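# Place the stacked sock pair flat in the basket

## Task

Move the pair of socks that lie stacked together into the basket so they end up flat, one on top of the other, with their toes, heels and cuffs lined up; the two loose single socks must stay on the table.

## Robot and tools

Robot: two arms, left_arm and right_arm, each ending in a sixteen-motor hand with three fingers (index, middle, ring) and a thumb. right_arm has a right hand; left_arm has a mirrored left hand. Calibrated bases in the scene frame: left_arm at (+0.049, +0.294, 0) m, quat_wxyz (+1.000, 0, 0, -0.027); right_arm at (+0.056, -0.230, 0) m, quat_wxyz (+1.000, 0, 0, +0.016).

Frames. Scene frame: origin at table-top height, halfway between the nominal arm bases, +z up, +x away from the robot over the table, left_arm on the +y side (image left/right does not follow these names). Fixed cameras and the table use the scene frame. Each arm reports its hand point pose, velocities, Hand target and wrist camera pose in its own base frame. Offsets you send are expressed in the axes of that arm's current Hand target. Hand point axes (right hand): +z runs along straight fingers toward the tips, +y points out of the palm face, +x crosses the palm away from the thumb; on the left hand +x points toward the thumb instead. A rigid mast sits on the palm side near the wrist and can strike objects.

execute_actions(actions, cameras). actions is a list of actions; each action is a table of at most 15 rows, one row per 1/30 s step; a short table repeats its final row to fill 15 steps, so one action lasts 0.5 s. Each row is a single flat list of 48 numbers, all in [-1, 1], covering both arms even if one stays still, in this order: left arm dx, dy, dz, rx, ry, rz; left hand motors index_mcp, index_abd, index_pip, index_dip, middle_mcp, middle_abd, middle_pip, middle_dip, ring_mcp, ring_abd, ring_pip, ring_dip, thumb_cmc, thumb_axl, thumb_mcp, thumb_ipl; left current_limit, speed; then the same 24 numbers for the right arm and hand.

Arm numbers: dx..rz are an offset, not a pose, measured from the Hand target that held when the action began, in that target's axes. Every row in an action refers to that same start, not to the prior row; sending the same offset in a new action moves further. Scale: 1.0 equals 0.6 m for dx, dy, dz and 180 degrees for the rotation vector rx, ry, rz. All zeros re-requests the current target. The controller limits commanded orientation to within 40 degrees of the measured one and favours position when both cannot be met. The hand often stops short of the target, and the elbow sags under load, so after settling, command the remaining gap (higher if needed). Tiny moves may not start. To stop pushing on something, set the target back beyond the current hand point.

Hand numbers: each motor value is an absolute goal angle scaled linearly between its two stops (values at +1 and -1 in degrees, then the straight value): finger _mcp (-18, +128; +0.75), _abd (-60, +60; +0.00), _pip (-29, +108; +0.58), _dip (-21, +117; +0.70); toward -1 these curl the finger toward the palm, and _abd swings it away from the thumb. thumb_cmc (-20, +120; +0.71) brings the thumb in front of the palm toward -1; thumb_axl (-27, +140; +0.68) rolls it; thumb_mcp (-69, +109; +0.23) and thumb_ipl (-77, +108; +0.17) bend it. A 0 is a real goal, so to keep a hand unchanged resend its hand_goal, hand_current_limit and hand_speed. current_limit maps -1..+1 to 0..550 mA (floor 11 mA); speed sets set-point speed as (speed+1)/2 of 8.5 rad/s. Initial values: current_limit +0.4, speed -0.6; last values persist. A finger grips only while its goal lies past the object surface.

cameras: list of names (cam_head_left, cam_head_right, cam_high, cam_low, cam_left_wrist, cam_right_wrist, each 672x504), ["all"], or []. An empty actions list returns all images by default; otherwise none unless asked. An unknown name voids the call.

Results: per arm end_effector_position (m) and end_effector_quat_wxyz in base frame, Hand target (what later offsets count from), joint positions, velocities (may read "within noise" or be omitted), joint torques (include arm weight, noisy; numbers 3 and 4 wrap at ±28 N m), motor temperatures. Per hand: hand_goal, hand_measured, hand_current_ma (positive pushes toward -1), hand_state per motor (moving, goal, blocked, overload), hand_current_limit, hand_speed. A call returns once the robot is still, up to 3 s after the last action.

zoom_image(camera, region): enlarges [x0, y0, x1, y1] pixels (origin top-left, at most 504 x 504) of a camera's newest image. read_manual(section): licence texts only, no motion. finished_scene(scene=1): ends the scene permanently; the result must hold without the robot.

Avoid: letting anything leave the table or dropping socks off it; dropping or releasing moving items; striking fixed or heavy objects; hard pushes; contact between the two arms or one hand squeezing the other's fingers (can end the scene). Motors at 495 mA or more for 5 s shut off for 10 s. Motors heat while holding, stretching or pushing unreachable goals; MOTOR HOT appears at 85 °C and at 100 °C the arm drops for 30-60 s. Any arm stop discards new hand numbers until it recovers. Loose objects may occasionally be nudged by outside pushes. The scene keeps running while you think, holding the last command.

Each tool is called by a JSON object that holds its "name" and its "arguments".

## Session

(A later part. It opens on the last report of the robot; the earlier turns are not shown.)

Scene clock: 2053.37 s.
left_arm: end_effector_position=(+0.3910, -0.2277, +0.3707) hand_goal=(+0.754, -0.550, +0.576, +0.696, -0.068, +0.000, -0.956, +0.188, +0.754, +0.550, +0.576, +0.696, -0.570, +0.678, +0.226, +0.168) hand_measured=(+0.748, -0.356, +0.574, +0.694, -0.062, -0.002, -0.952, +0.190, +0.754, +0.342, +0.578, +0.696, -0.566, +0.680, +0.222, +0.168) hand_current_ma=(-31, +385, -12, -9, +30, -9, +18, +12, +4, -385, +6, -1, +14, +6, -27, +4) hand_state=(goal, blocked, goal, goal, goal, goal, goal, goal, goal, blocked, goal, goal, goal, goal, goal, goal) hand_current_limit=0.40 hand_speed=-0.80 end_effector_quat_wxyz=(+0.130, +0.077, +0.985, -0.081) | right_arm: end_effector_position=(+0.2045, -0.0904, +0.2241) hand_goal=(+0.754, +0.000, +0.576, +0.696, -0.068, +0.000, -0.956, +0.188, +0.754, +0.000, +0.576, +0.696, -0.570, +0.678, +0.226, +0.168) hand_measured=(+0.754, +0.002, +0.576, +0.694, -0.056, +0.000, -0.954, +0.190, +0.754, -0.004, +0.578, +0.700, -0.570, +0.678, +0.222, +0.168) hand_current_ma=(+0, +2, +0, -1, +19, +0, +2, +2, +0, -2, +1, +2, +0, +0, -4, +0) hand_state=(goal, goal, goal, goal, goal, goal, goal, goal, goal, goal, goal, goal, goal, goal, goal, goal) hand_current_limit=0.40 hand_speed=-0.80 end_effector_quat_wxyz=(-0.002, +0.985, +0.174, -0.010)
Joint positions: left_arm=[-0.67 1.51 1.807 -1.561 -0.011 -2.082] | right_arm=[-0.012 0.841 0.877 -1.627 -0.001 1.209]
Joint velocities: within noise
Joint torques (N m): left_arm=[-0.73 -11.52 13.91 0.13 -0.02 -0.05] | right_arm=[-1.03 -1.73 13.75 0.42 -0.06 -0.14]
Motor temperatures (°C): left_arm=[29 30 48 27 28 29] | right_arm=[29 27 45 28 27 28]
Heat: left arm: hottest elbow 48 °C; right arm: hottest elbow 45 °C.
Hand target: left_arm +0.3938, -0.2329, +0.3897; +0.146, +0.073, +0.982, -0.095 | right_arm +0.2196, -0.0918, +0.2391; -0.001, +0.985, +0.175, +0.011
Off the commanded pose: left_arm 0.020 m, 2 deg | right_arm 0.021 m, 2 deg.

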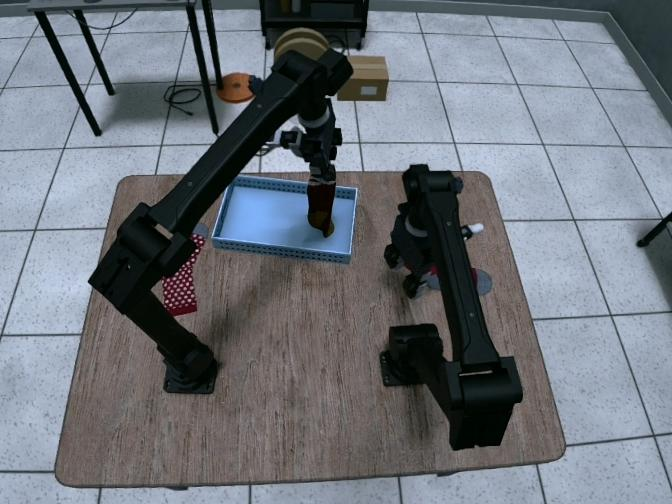

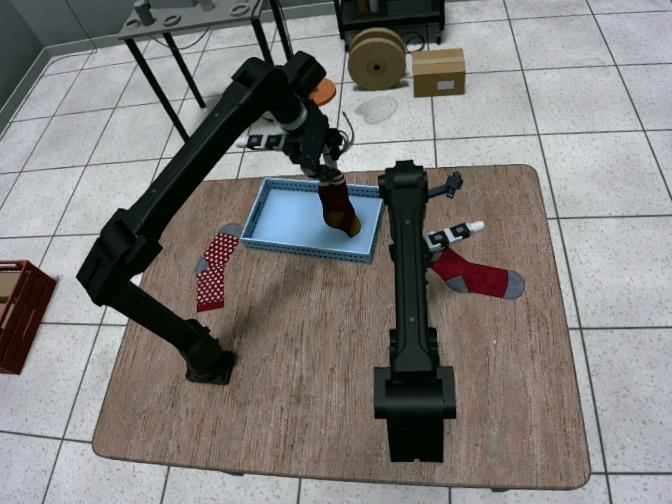

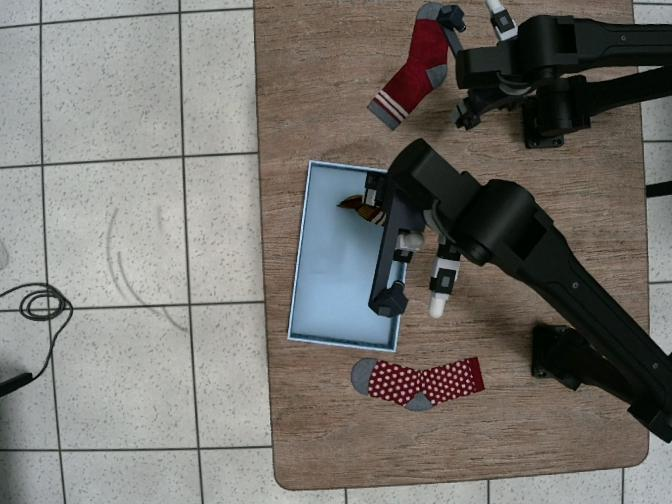

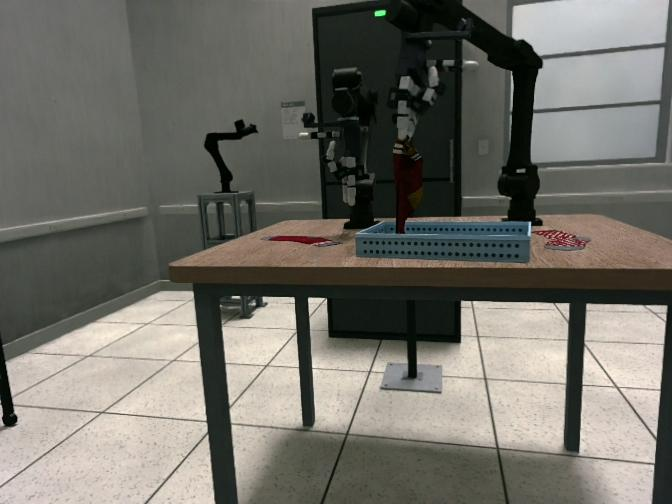

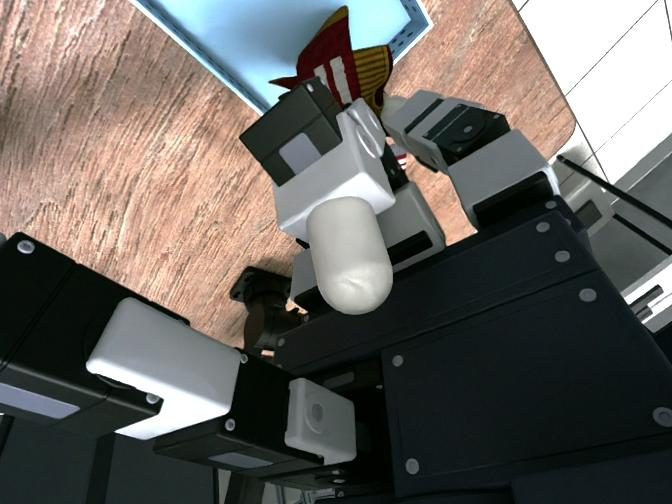

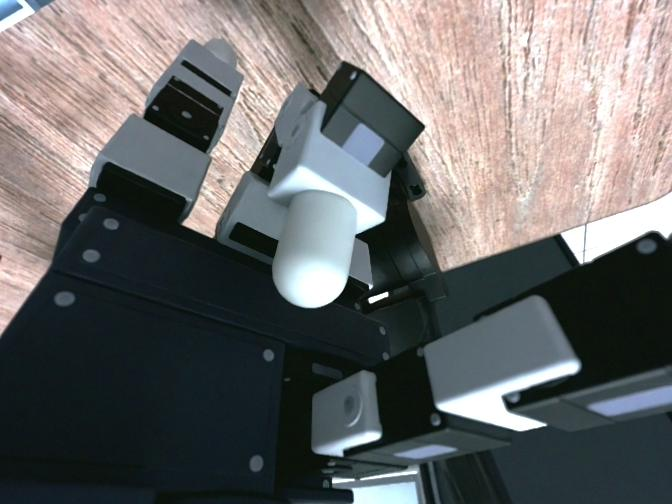

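{"name": "zoom_image", "arguments": {"camera": "cam_low", "region": [330, 60, 550, 270]}}

{"name": "zoom_image", "arguments": {"camera": "cam_head_right", "region": [220, 120, 420, 280]}}

{"name": "zoom_image", "arguments": {"camera": "cam_high", "region": [280, 140, 450, 360]}}

{"name": "zoom_image", "arguments": {"camera": "cam_left_wrist", "region": [220, 0, 470, 180]}}

Scaled by 2.291.

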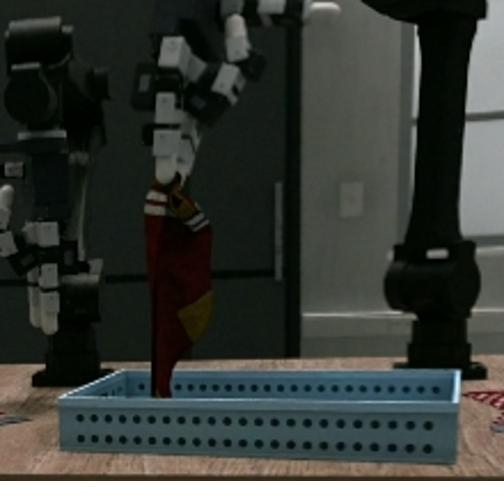

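Scaled by 2.520.

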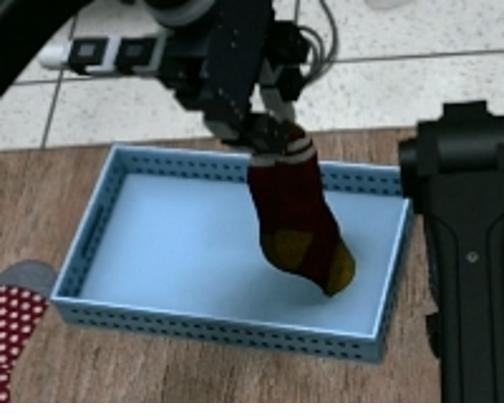

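Scaled by 2.291.

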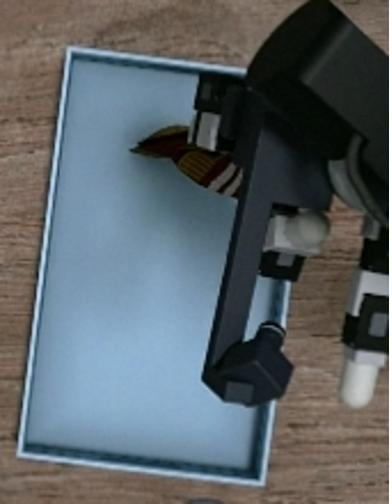

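Scaled by 2.016.

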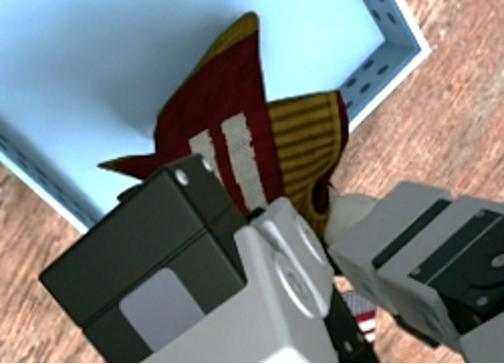

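{"name": "zoom_image", "arguments": {"camera": "cam_low", "region": [370, 110, 450, 240]}}

{"name": "zoom_image", "arguments": {"camera": "cam_head_right", "region": [290, 150, 380, 250]}}

{"name": "zoom_image", "arguments": {"camera": "cam_left_wrist", "region": [260, 0, 420, 120]}}

{"name": "zoom_image", "arguments": {"camera": "cam_high", "region": [320, 160, 420, 260]}}

{"name": "zoom_image", "arguments": {"camera": "cam_head_left", "region": [280, 150, 370, 250]}}

Scaled by 3.877.

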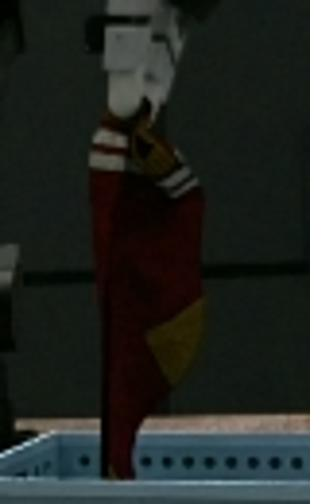

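Scaled by 5.040.

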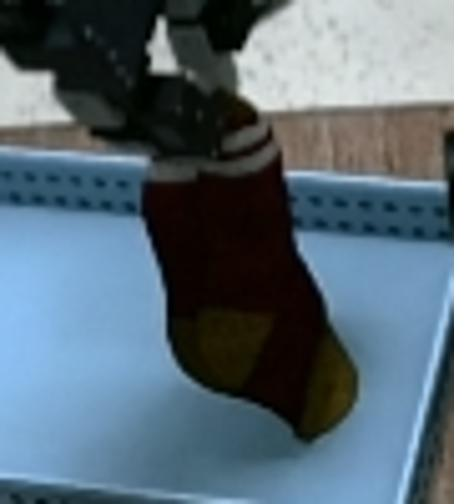

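Scaled by 3.150.

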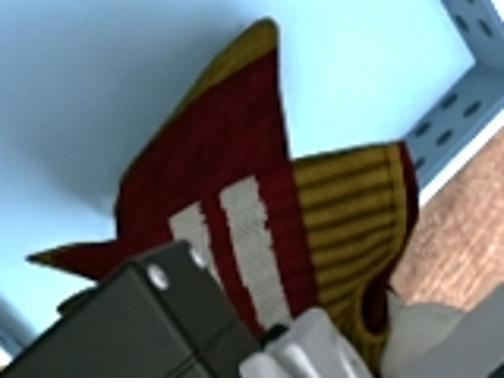

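Scaled by 5.040.

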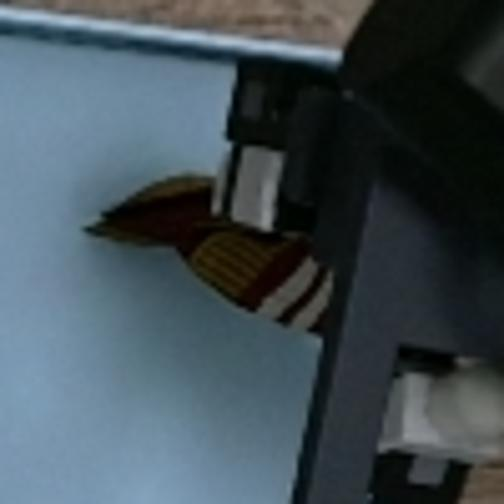

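Scaled by 5.040.

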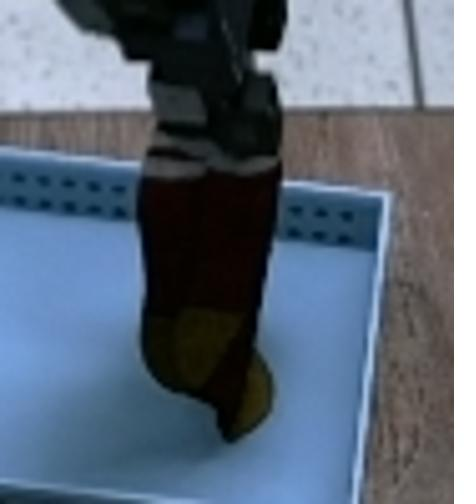

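{"name": "execute_actions", "arguments": {"actions": [[[-0.0226,0.0047,0,0,0,0.0556, 0.754,-0.55,0.576,0.696,-0.068,0,-0.956,0.188,0.754,0.55,0.576,0.696,-0.571,0.678,0.226,0.168,0.4,-0.8, 0,0,0,0,0,0,0.754,0,0.576,0.696,-0.068,0,-0.956,0.188,0.754,0,0.576,0.696,-0.571,0.678,0.226,0.168,0.4,-0.8]],[[-0.0226,0.0047,0,0,0,0.0556, 0.754,-0.55,0.576,0.696,-0.068,0,-0.956,0.188,0.754,0.55,0.576,0.696,-0.571,0.678,0.226,0.168,0.4,-0.8, 0,0,0,0,0,0,0.754,0,0.576,0.696,-0.068,0,-0.956,0.188,0.754,0,0.576,0.696,-0.571,0.678,0.226,0.168,0.4,-0.8]]], "cameras": ["all"]}}

{"name": "zoom_image", "arguments": {"camera": "cam_low", "region": [370, 100, 470, 260]}}

{"name": "zoom_image", "arguments": {"camera": "cam_head_right", "region": [270, 140, 390, 260]}}

{"name": "zoom_image", "arguments": {"camera": "cam_high", "region": [300, 150, 420, 270]}}

{"name": "zoom_image", "arguments": {"camera": "cam_left_wrist", "region": [240, 0, 420, 130]}}

Scene clock: 2209.50 s.
left_arm: end_effector_position=(+0.4184, -0.2284, +0.3779) hand_goal=(+0.754, -0.550, +0.576, +0.696, -0.068, +0.000, -0.956, +0.188, +0.754, +0.550, +0.576, +0.696, -0.570, +0.678, +0.226, +0.168) hand_measured=(+0.748, -0.356, +0.574, +0.694, -0.062, -0.002, -0.952, +0.190, +0.754, +0.342, +0.578, +0.696, -0.566, +0.680, +0.222, +0.168) hand_current_ma=(-31, +385, -12, -9, +30, -9, +18, +12, +4, -385, +6, -1, +14, +6, -27, +4) hand_state=(goal, blocked, goal, goal, goal, goal, goal, goal, goal, blocked, goal, goal, goal, goal, goal, goal) hand_current_limit=0.40 hand_speed=-0.80 end_effector_quat_wxyz=(+0.142, +0.234, +0.960, -0.058) | right_arm: end_effector_position=(+0.2045, -0.0904, +0.2241) hand_goal=(+0.754, +0.000, +0.576, +0.696, -0.068, +0.000, -0.956, +0.188, +0.754, +0.000, +0.576, +0.696, -0.570, +0.678, +0.226, +0.168) hand_measured=(+0.754, +0.002, +0.576, +0.694, -0.056, +0.000, -0.954, +0.190, +0.754, -0.004, +0.578, +0.700, -0.570, +0.678, +0.222, +0.168) hand_current_ma=(+0, +2, +0, -1, +19, +0, +2, +2, +0, -2, +1, +2, +0, +0, -4, +0) hand_state=(goal, goal, goal, goal, goal, goal, goal, goal, goal, goal, goal, goal, goal, goal, goal, goal) hand_current_limit=0.40 hand_speed=-0.80 end_effector_quat_wxyz=(-0.002, +0.985, +0.174, -0.010)
Joint positions: left_arm=[-0.67 1.51 1.807 -1.561 -0.012 -1.76] | right_arm=[-0.012 0.841 0.877 -1.627 -0.001 1.209]
Joint torques (N m): left_arm=[-0.85 -12.1 12.93 0.28 -0.07 0.19] | right_arm=[-1.03 -1.55 13.79 0.42 -0.07 -0.15]
Heat: left arm: hottest elbow 50 °C; right arm: hottest elbow 46 °C.
Hand target: left_arm +0.4203, -0.2329, +0.3974; +0.160, +0.242, +0.955, -0.068 | right_arm +0.2196, -0.0918, +0.2391; -0.001, +0.985, +0.175, +0.011
Off the commanded pose: left_arm 0.020 m, 3 deg | right_arm 0.021 m, 2 deg.

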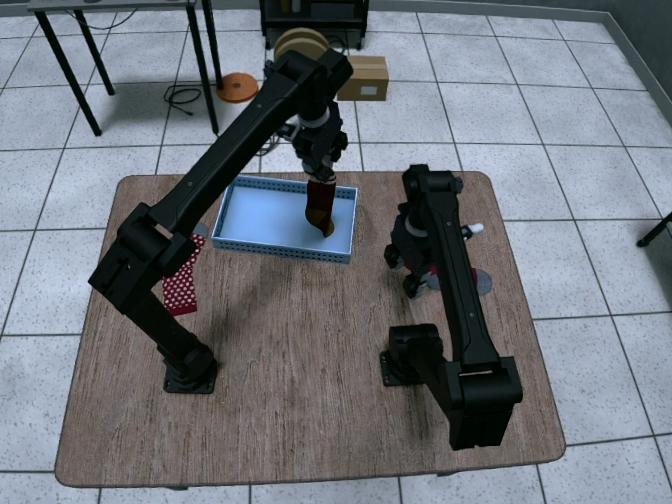

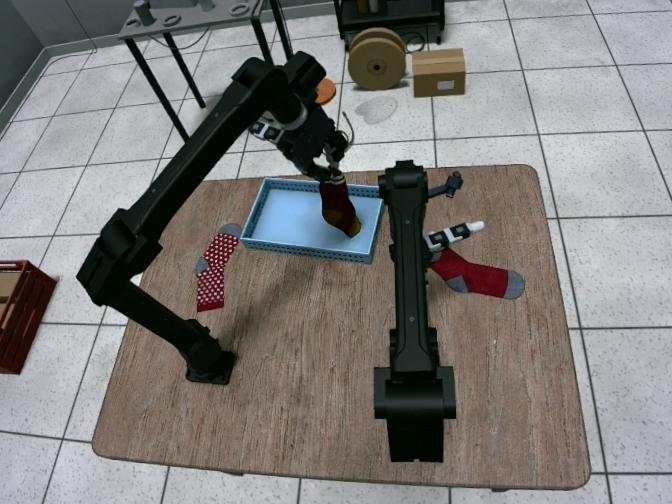

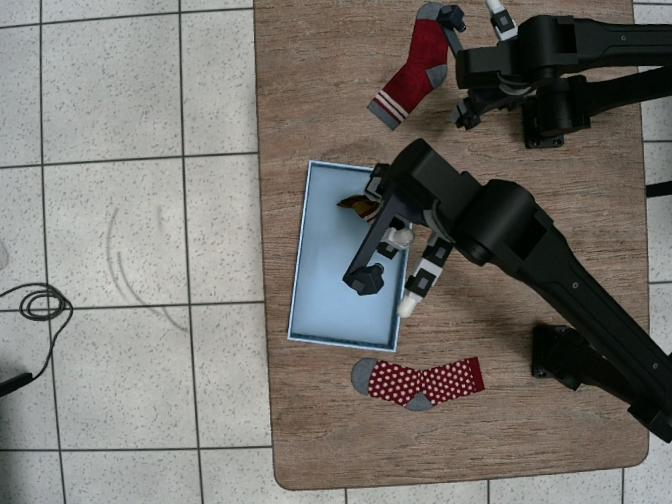

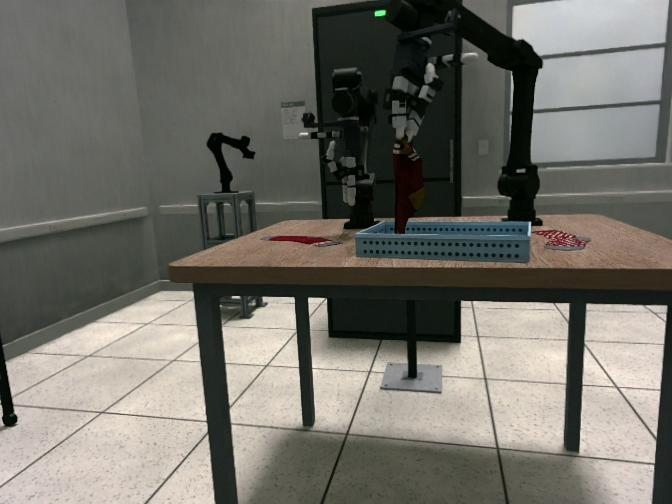

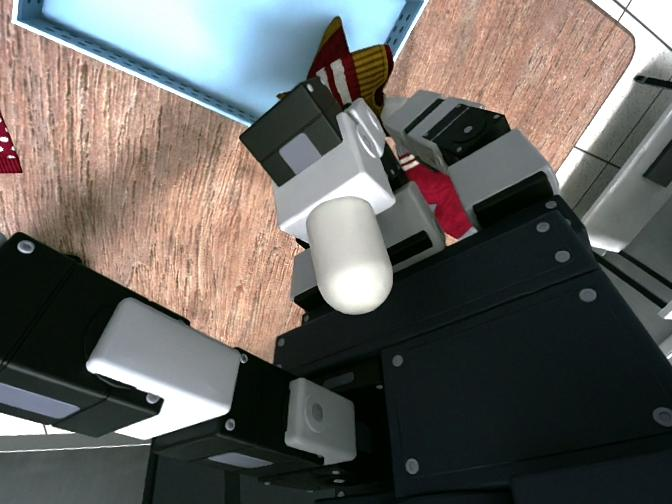

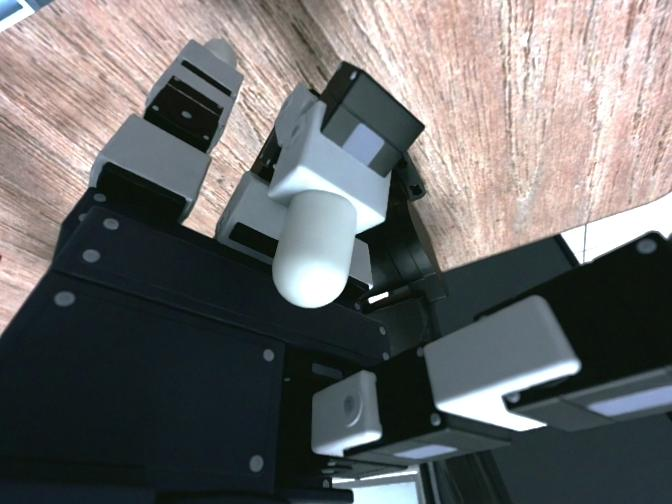

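Scaled by 3.150.

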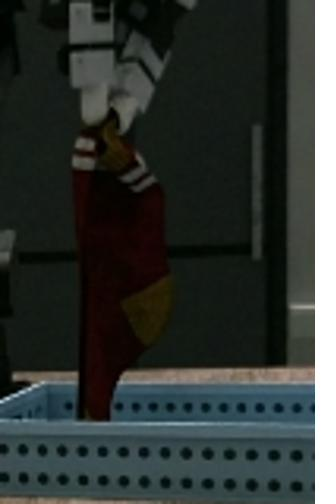

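Scaled by 4.200.

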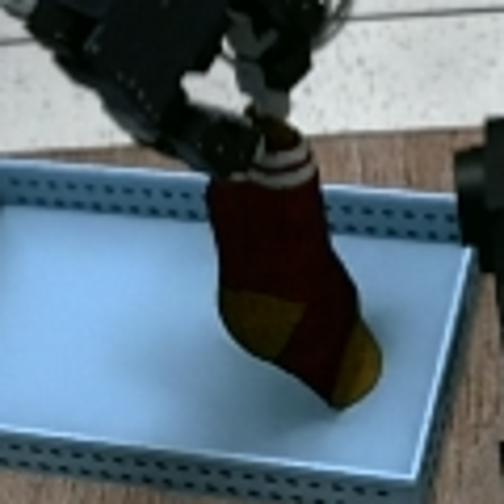

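Scaled by 4.200.

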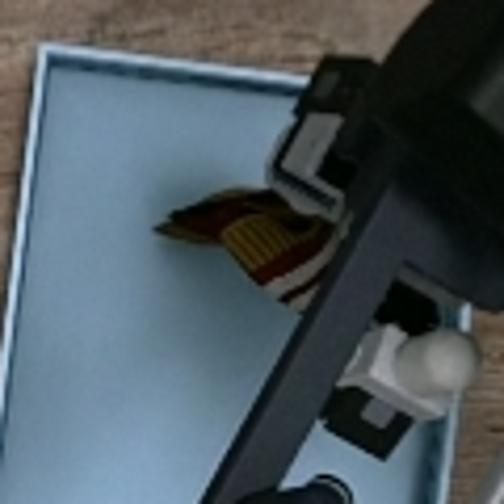

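Scaled by 2.800.

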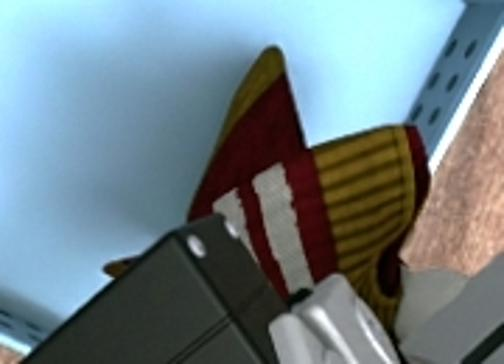

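{"name": "zoom_image", "arguments": {"camera": "cam_head_right", "region": [315, 180, 375, 250]}}

{"name": "zoom_image", "arguments": {"camera": "cam_high", "region": [330, 185, 385, 235]}}

{"name": "zoom_image", "arguments": {"camera": "cam_left_wrist", "region": [260, 0, 400, 130]}}

{"name": "zoom_image", "arguments": {"camera": "cam_low", "region": [380, 130, 440, 245]}}

Scaled by 7.200.

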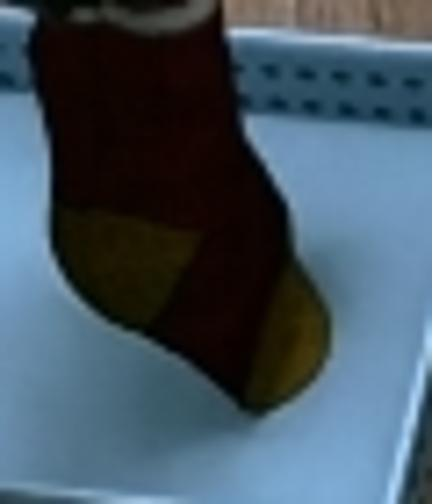

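Scaled by 9.164.

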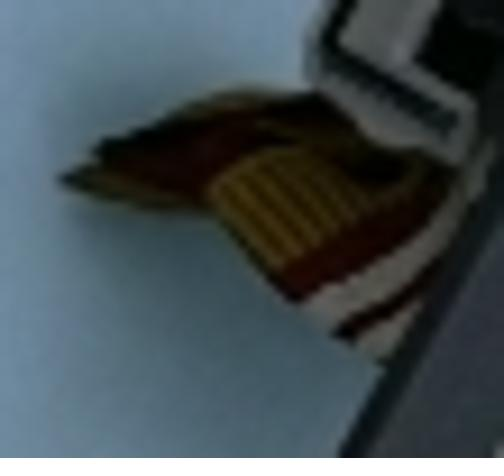

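Scaled by 3.600.

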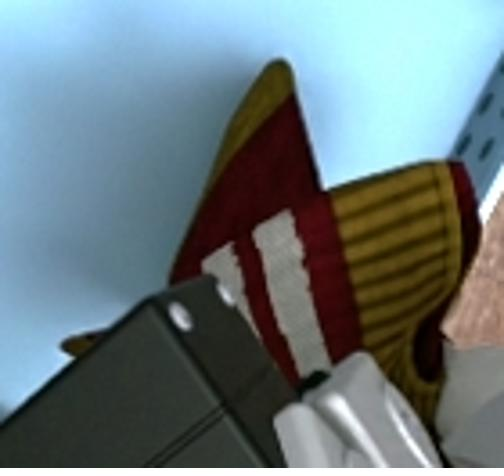

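Scaled by 4.383.

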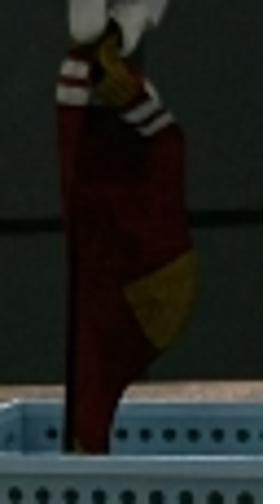

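{"name": "execute_actions", "arguments": {"actions": [[[0.0114,-0.0134,-0.031,0,0,-0.0556, 0.754,-0.55,0.576,0.696,-0.068,0,-0.956,0.188,0.754,0.55,0.576,0.696,-0.571,0.678,0.226,0.168,0.4,-0.8, 0,0,0,0,0,0,0.754,0,0.576,0.696,-0.068,0,-0.956,0.188,0.754,0,0.576,0.696,-0.571,0.678,0.226,0.168,0.4,-0.8]],[[0.0214,-0.0084,0,0,0,-0.0556, 0.754,-0.55,0.576,0.696,-0.068,0,-0.956,0.188,0.754,0.55,0.576,0.696,-0.571,0.678,0.226,0.168,0.4,-0.8, 0,0,0,0,0,0,0.754,0,0.576,0.696,-0.068,0,-0.956,0.188,0.754,0,0.576,0.696,-0.571,0.678,0.226,0.168,0.4,-0.8]],[[0.008,-0.045,0,0,0,0, 0.754,-0.55,0.576,0.696,-0.068,0,-0.956,0.188,0.754,0.55,0.576,0.696,-0.571,0.678,0.226,0.168,0.4,-0.8, 0,0,0,0,0,0,0.754,0,0.576,0.696,-0.068,0,-0.956,0.188,0.754,0,0.576,0.696,-0.571,0.678,0.226,0.168,0.4,-0.8]],[[0.008,-0.045,0,0,0,0, 0.754,-0.55,0.576,0.696,-0.068,0,-0.956,0.188,0.754,0.55,0.576,0.696,-0.571,0.678,0.226,0.168,0.4,-0.8, 0,0,0,0,0,0,0.754,0,0.576,0.696,-0.068,0,-0.956,0.188,0.754,0,0.576,0.696,-0.571,0.678,0.226,0.168,0.4,-0.8]]], "cameras": ["cam_high","cam_low","cam_head_right","cam_left_wrist","cam_head_left"]}}

{"name": "zoom_image", "arguments": {"camera": "cam_low", "region": [350, 110, 450, 240]}}

{"name": "zoom_image", "arguments": {"camera": "cam_head_right", "region": [290, 140, 400, 260]}}

{"name": "zoom_image", "arguments": {"camera": "cam_high", "region": [300, 150, 420, 270]}}

{"name": "zoom_image", "arguments": {"camera": "cam_left_wrist", "region": [240, 0, 420, 130]}}

Scene clock: 2318.23 s.
left_arm: end_effector_position=(+0.3716, -0.2803, +0.4002) hand_goal=(+0.754, -0.550, +0.576, +0.696, -0.068, +0.000, -0.956, +0.188, +0.754, +0.550, +0.576, +0.696, -0.570, +0.678, +0.226, +0.168) hand_measured=(+0.748, -0.356, +0.574, +0.694, -0.062, -0.002, -0.952, +0.190, +0.754, +0.342, +0.578, +0.696, -0.566, +0.680, +0.222, +0.168) hand_current_ma=(-31, +385, -12, -9, +30, -9, +18, +12, +4, -385, +6, -1, +14, +6, -27, +4) hand_state=(goal, blocked, goal, goal, goal, goal, goal, goal, goal, blocked, goal, goal, goal, goal, goal, goal) hand_current_limit=0.40 hand_speed=-0.80 end_effector_quat_wxyz=(+0.128, +0.124, +0.980, -0.093) | right_arm: end_effector_position=(+0.2045, -0.0904, +0.2241) hand_goal=(+0.754, +0.000, +0.576, +0.696, -0.068, +0.000, -0.956, +0.188, +0.754, +0.000, +0.576, +0.696, -0.570, +0.678, +0.226, +0.168) hand_measured=(+0.754, +0.002, +0.576, +0.694, -0.056, +0.000, -0.954, +0.190, +0.754, -0.004, +0.578, +0.700, -0.570, +0.678, +0.222, +0.168) hand_current_ma=(+0, +2, +0, -1, +19, +0, +2, +2, +0, -2, +1, +2, +0, +0, -4, +0) hand_state=(goal, goal, goal, goal, goal, goal, goal, goal, goal, goal, goal, goal, goal, goal, goal, goal) hand_current_limit=0.40 hand_speed=-0.80 end_effector_quat_wxyz=(-0.002, +0.985, +0.174, -0.010)
Joint positions: left_arm=[-0.782 1.572 1.962 -1.644 -0.008 -2.099] | right_arm=[-0.012 0.841 0.877 -1.627 -0.001 1.209]
Joint torques (N m): left_arm=[-0.67 -11.52 13.48 0.17 -0.18 -0.06] | right_arm=[-1.08 -1.67 13.78 0.36 -0.08 -0.14]
Heat: left arm: hottest elbow 49 °C; right arm: hottest elbow 47 °C.
Hand target: left_arm +0.3740, -0.2855, +0.4155; +0.146, +0.073, +0.982, -0.095 | right_arm +0.2196, -0.0918, +0.2391; -0.001, +0.985, +0.175, +0.011
Off the commanded pose: left_arm 0.016 m, 6 deg | right_arm 0.021 m, 2 deg.
joint sent to its limit (left arm) — joint 6 (wrist roll), lower limit. The joint targets are off in orientation, not in position.
Images, in order (width x height): cam_head_left 672x504, cam_head_right 672x504, cam_high 672x504, cam_low 672x504, cam_left_wrist 672x504.

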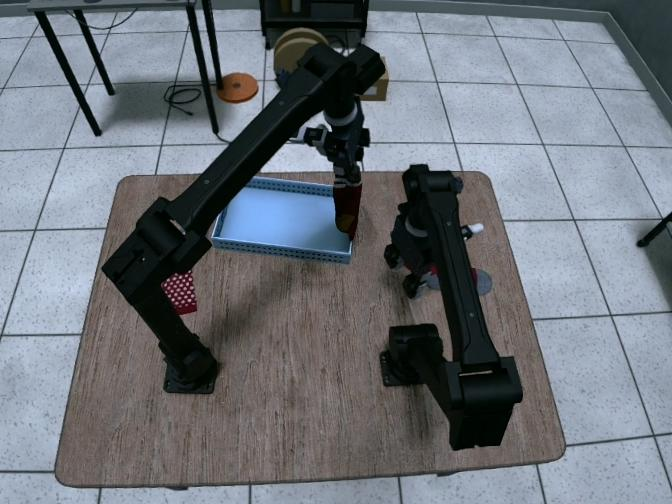

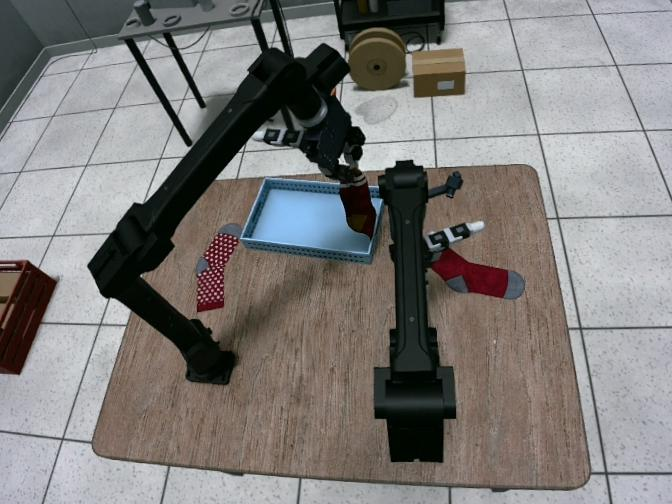

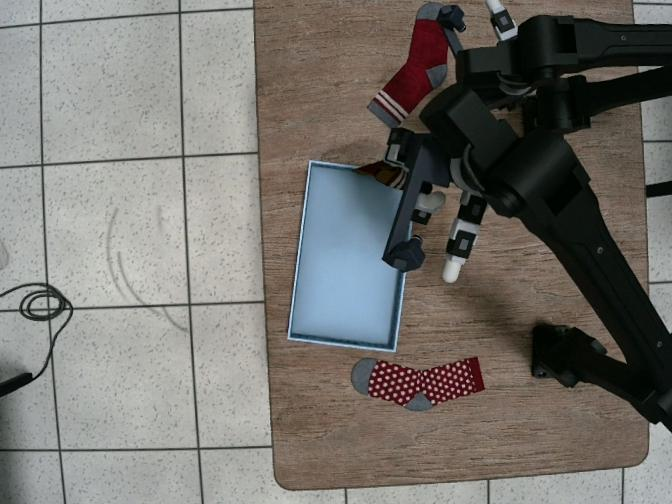

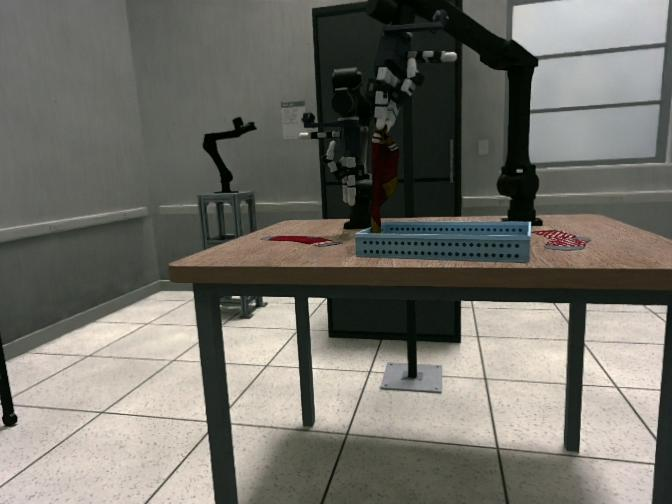

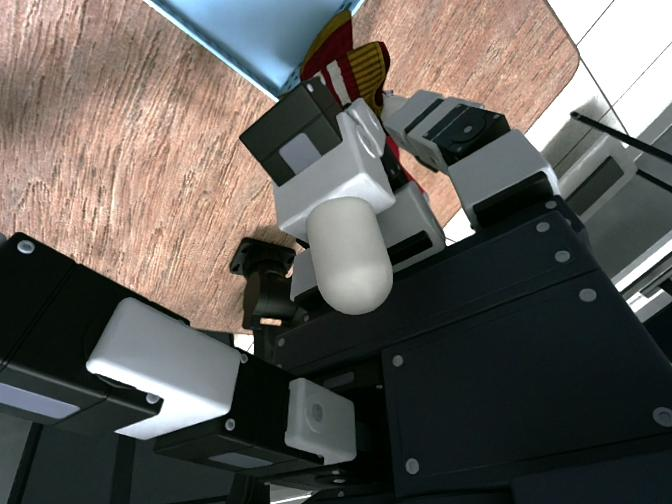

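Scaled by 3.877.

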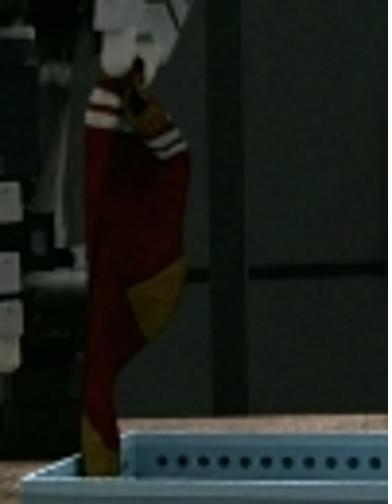

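Scaled by 4.200.

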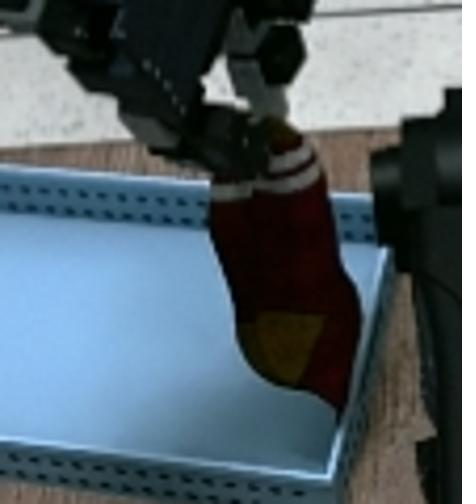

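Scaled by 4.200.

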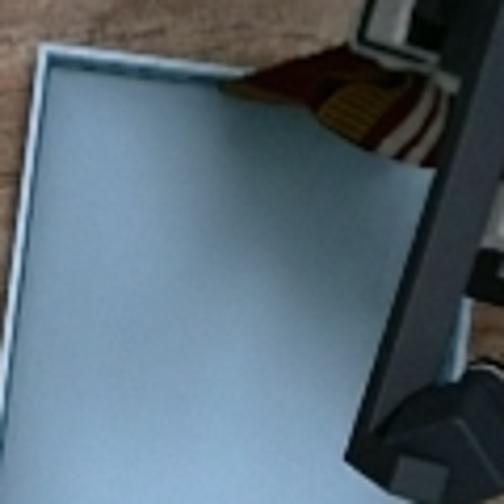

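Scaled by 2.800.

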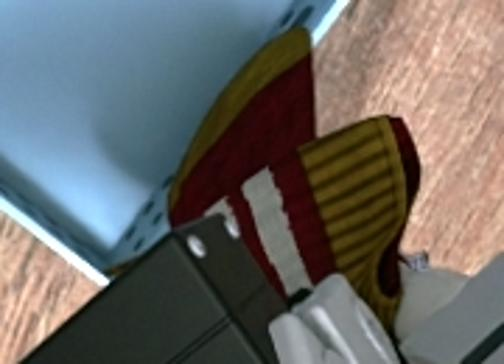

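{"name": "execute_actions", "arguments": {"actions": [[[-0.0135,0.0425,0.0467,0,0,0, 0.754,-0.55,0.576,0.696,-0.068,0,-0.956,0.188,0.754,0.55,0.576,0.696,-0.571,0.678,0.226,0.168,0.4,-0.8, 0,0,0,0,0,0,0.754,0,0.576,0.696,-0.068,0,-0.956,0.188,0.754,0,0.576,0.696,-0.571,0.678,0.226,0.168,0.4,-0.8]]], "cameras": ["cam_high","cam_low","cam_head_right","cam_left_wrist"]}}

{"name": "zoom_image", "arguments": {"camera": "cam_low", "region": [350, 110, 450, 240]}}

{"name": "zoom_image", "arguments": {"camera": "cam_head_right", "region": [290, 140, 400, 260]}}

{"name": "zoom_image", "arguments": {"camera": "cam_high", "region": [300, 150, 420, 270]}}

{"name": "zoom_image", "arguments": {"camera": "cam_left_wrist", "region": [240, 0, 420, 130]}}

Scene clock: 2354.37 s.
left_arm: end_effector_position=(+0.3919, -0.2654, +0.3839) hand_goal=(+0.754, -0.550, +0.576, +0.696, -0.068, +0.000, -0.956, +0.188, +0.754, +0.550, +0.576, +0.696, -0.570, +0.678, +0.226, +0.168) hand_measured=(+0.748, -0.356, +0.574, +0.694, -0.062, -0.002, -0.952, +0.190, +0.754, +0.342, +0.578, +0.696, -0.566, +0.680, +0.222, +0.168) hand_current_ma=(-31, +385, -12, -9, +30, -9, +18, +12, +4, -385, +6, -1, +14, +6, -27, +4) hand_state=(goal, blocked, goal, goal, goal, goal, goal, goal, goal, blocked, goal, goal, goal, goal, goal, goal) hand_current_limit=0.40 hand_speed=-0.80 end_effector_quat_wxyz=(+0.134, +0.098, +0.982, -0.091) | right_arm: end_effector_position=(+0.2045, -0.0904, +0.2241) hand_goal=(+0.754, +0.000, +0.576, +0.696, -0.068, +0.000, -0.956, +0.188, +0.754, +0.000, +0.576, +0.696, -0.570, +0.678, +0.226, +0.168) hand_measured=(+0.754, +0.002, +0.576, +0.694, -0.056, +0.000, -0.954, +0.190, +0.754, -0.004, +0.578, +0.700, -0.570, +0.678, +0.222, +0.168) hand_current_ma=(+0, +2, +0, -1, +19, +0, +2, +2, +0, -2, +1, +2, +0, +0, -4, +0) hand_state=(goal, goal, goal, goal, goal, goal, goal, goal, goal, goal, goal, goal, goal, goal, goal, goal) hand_current_limit=0.40 hand_speed=-0.80 end_effector_quat_wxyz=(-0.002, +0.985, +0.174, -0.010)
Joint positions: left_arm=[-0.729 1.571 1.914 -1.589 -0.01 -2.1] | right_arm=[-0.012 0.841 0.877 -1.627 -0.001 1.209]
Joint torques (N m): left_arm=[-0.5 -12.45 9.66 0.91 -0.22 -0.05] | right_arm=[-1.14 -1.61 13.79 0.43 -0.06 -0.13]
Heat: left arm: hottest elbow 52 °C; right arm: hottest elbow 47 °C.
Hand target: left_arm +0.3937, -0.2675, +0.3875; +0.146, +0.073, +0.982, -0.095 | right_arm +0.2196, -0.0918, +0.2391; -0.001, +0.985, +0.175, +0.011
Off the commanded pose: left_arm 0.004 m, 3 deg | right_arm 0.021 m, 2 deg.
joint sent to its limit (left arm) — joint 6 (wrist roll), lower limit. The joint targets still meet the commanded pose.
Images, in order (width x height): cam_head_right 672x504, cam_high 672x504, cam_low 672x504, cam_left_wrist 672x504.

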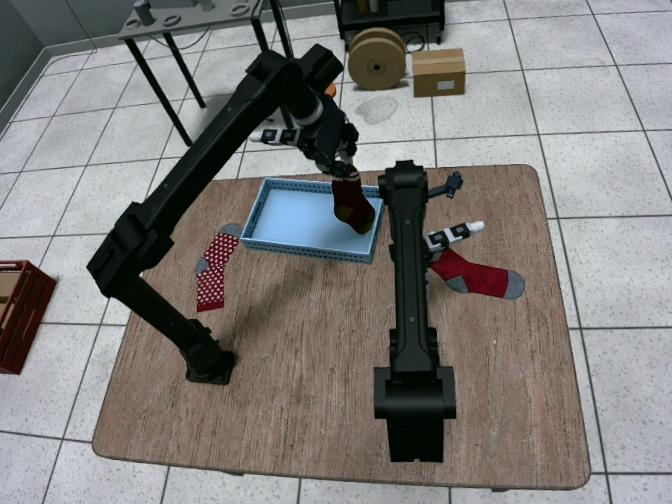

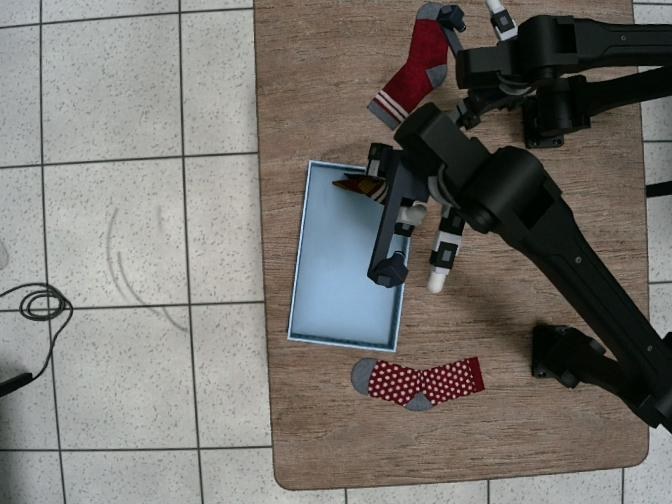

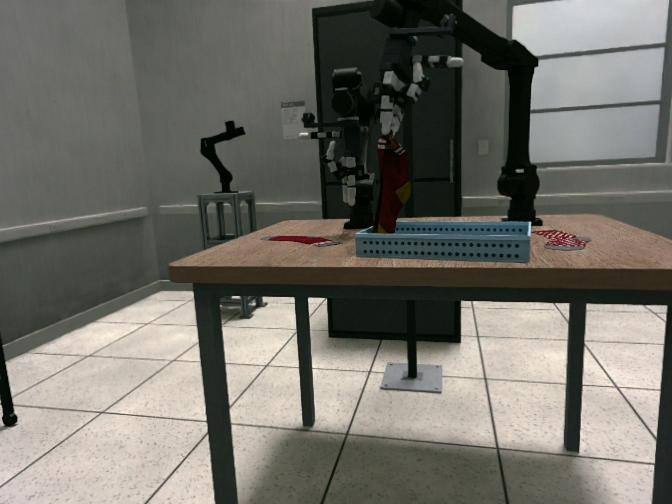

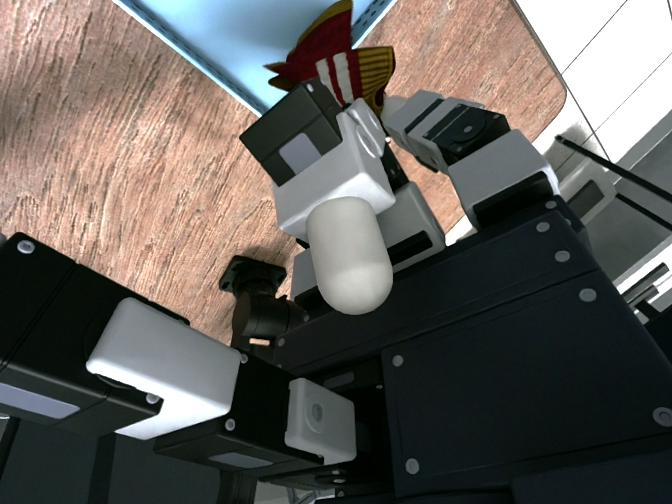

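Scaled by 3.877.

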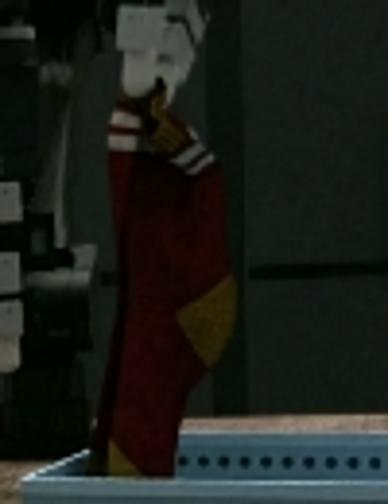

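Scaled by 4.200.

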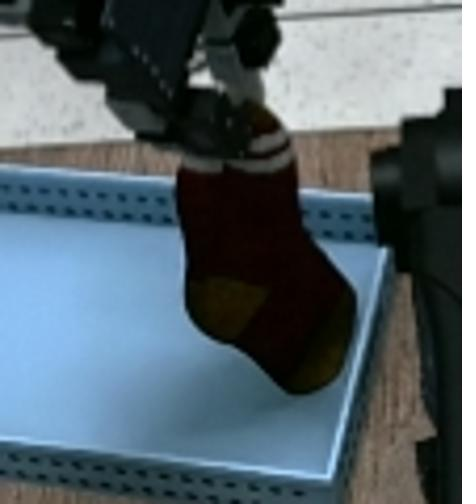

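Scaled by 4.200.

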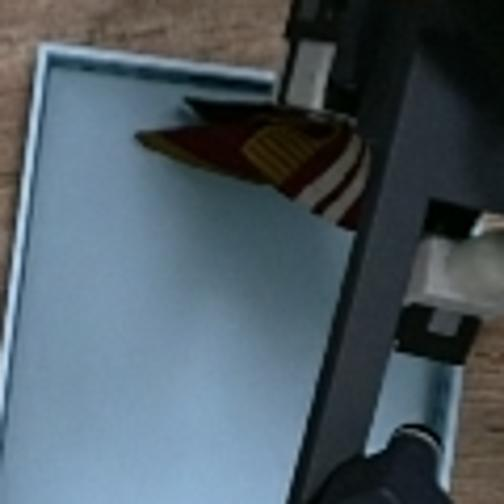

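Scaled by 2.800.

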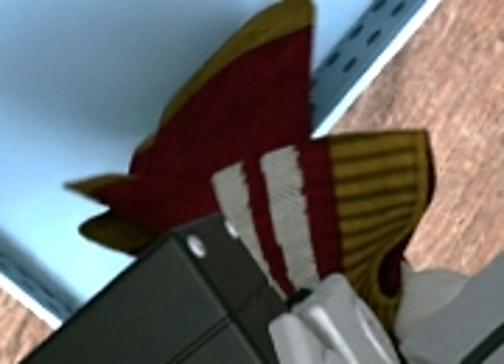

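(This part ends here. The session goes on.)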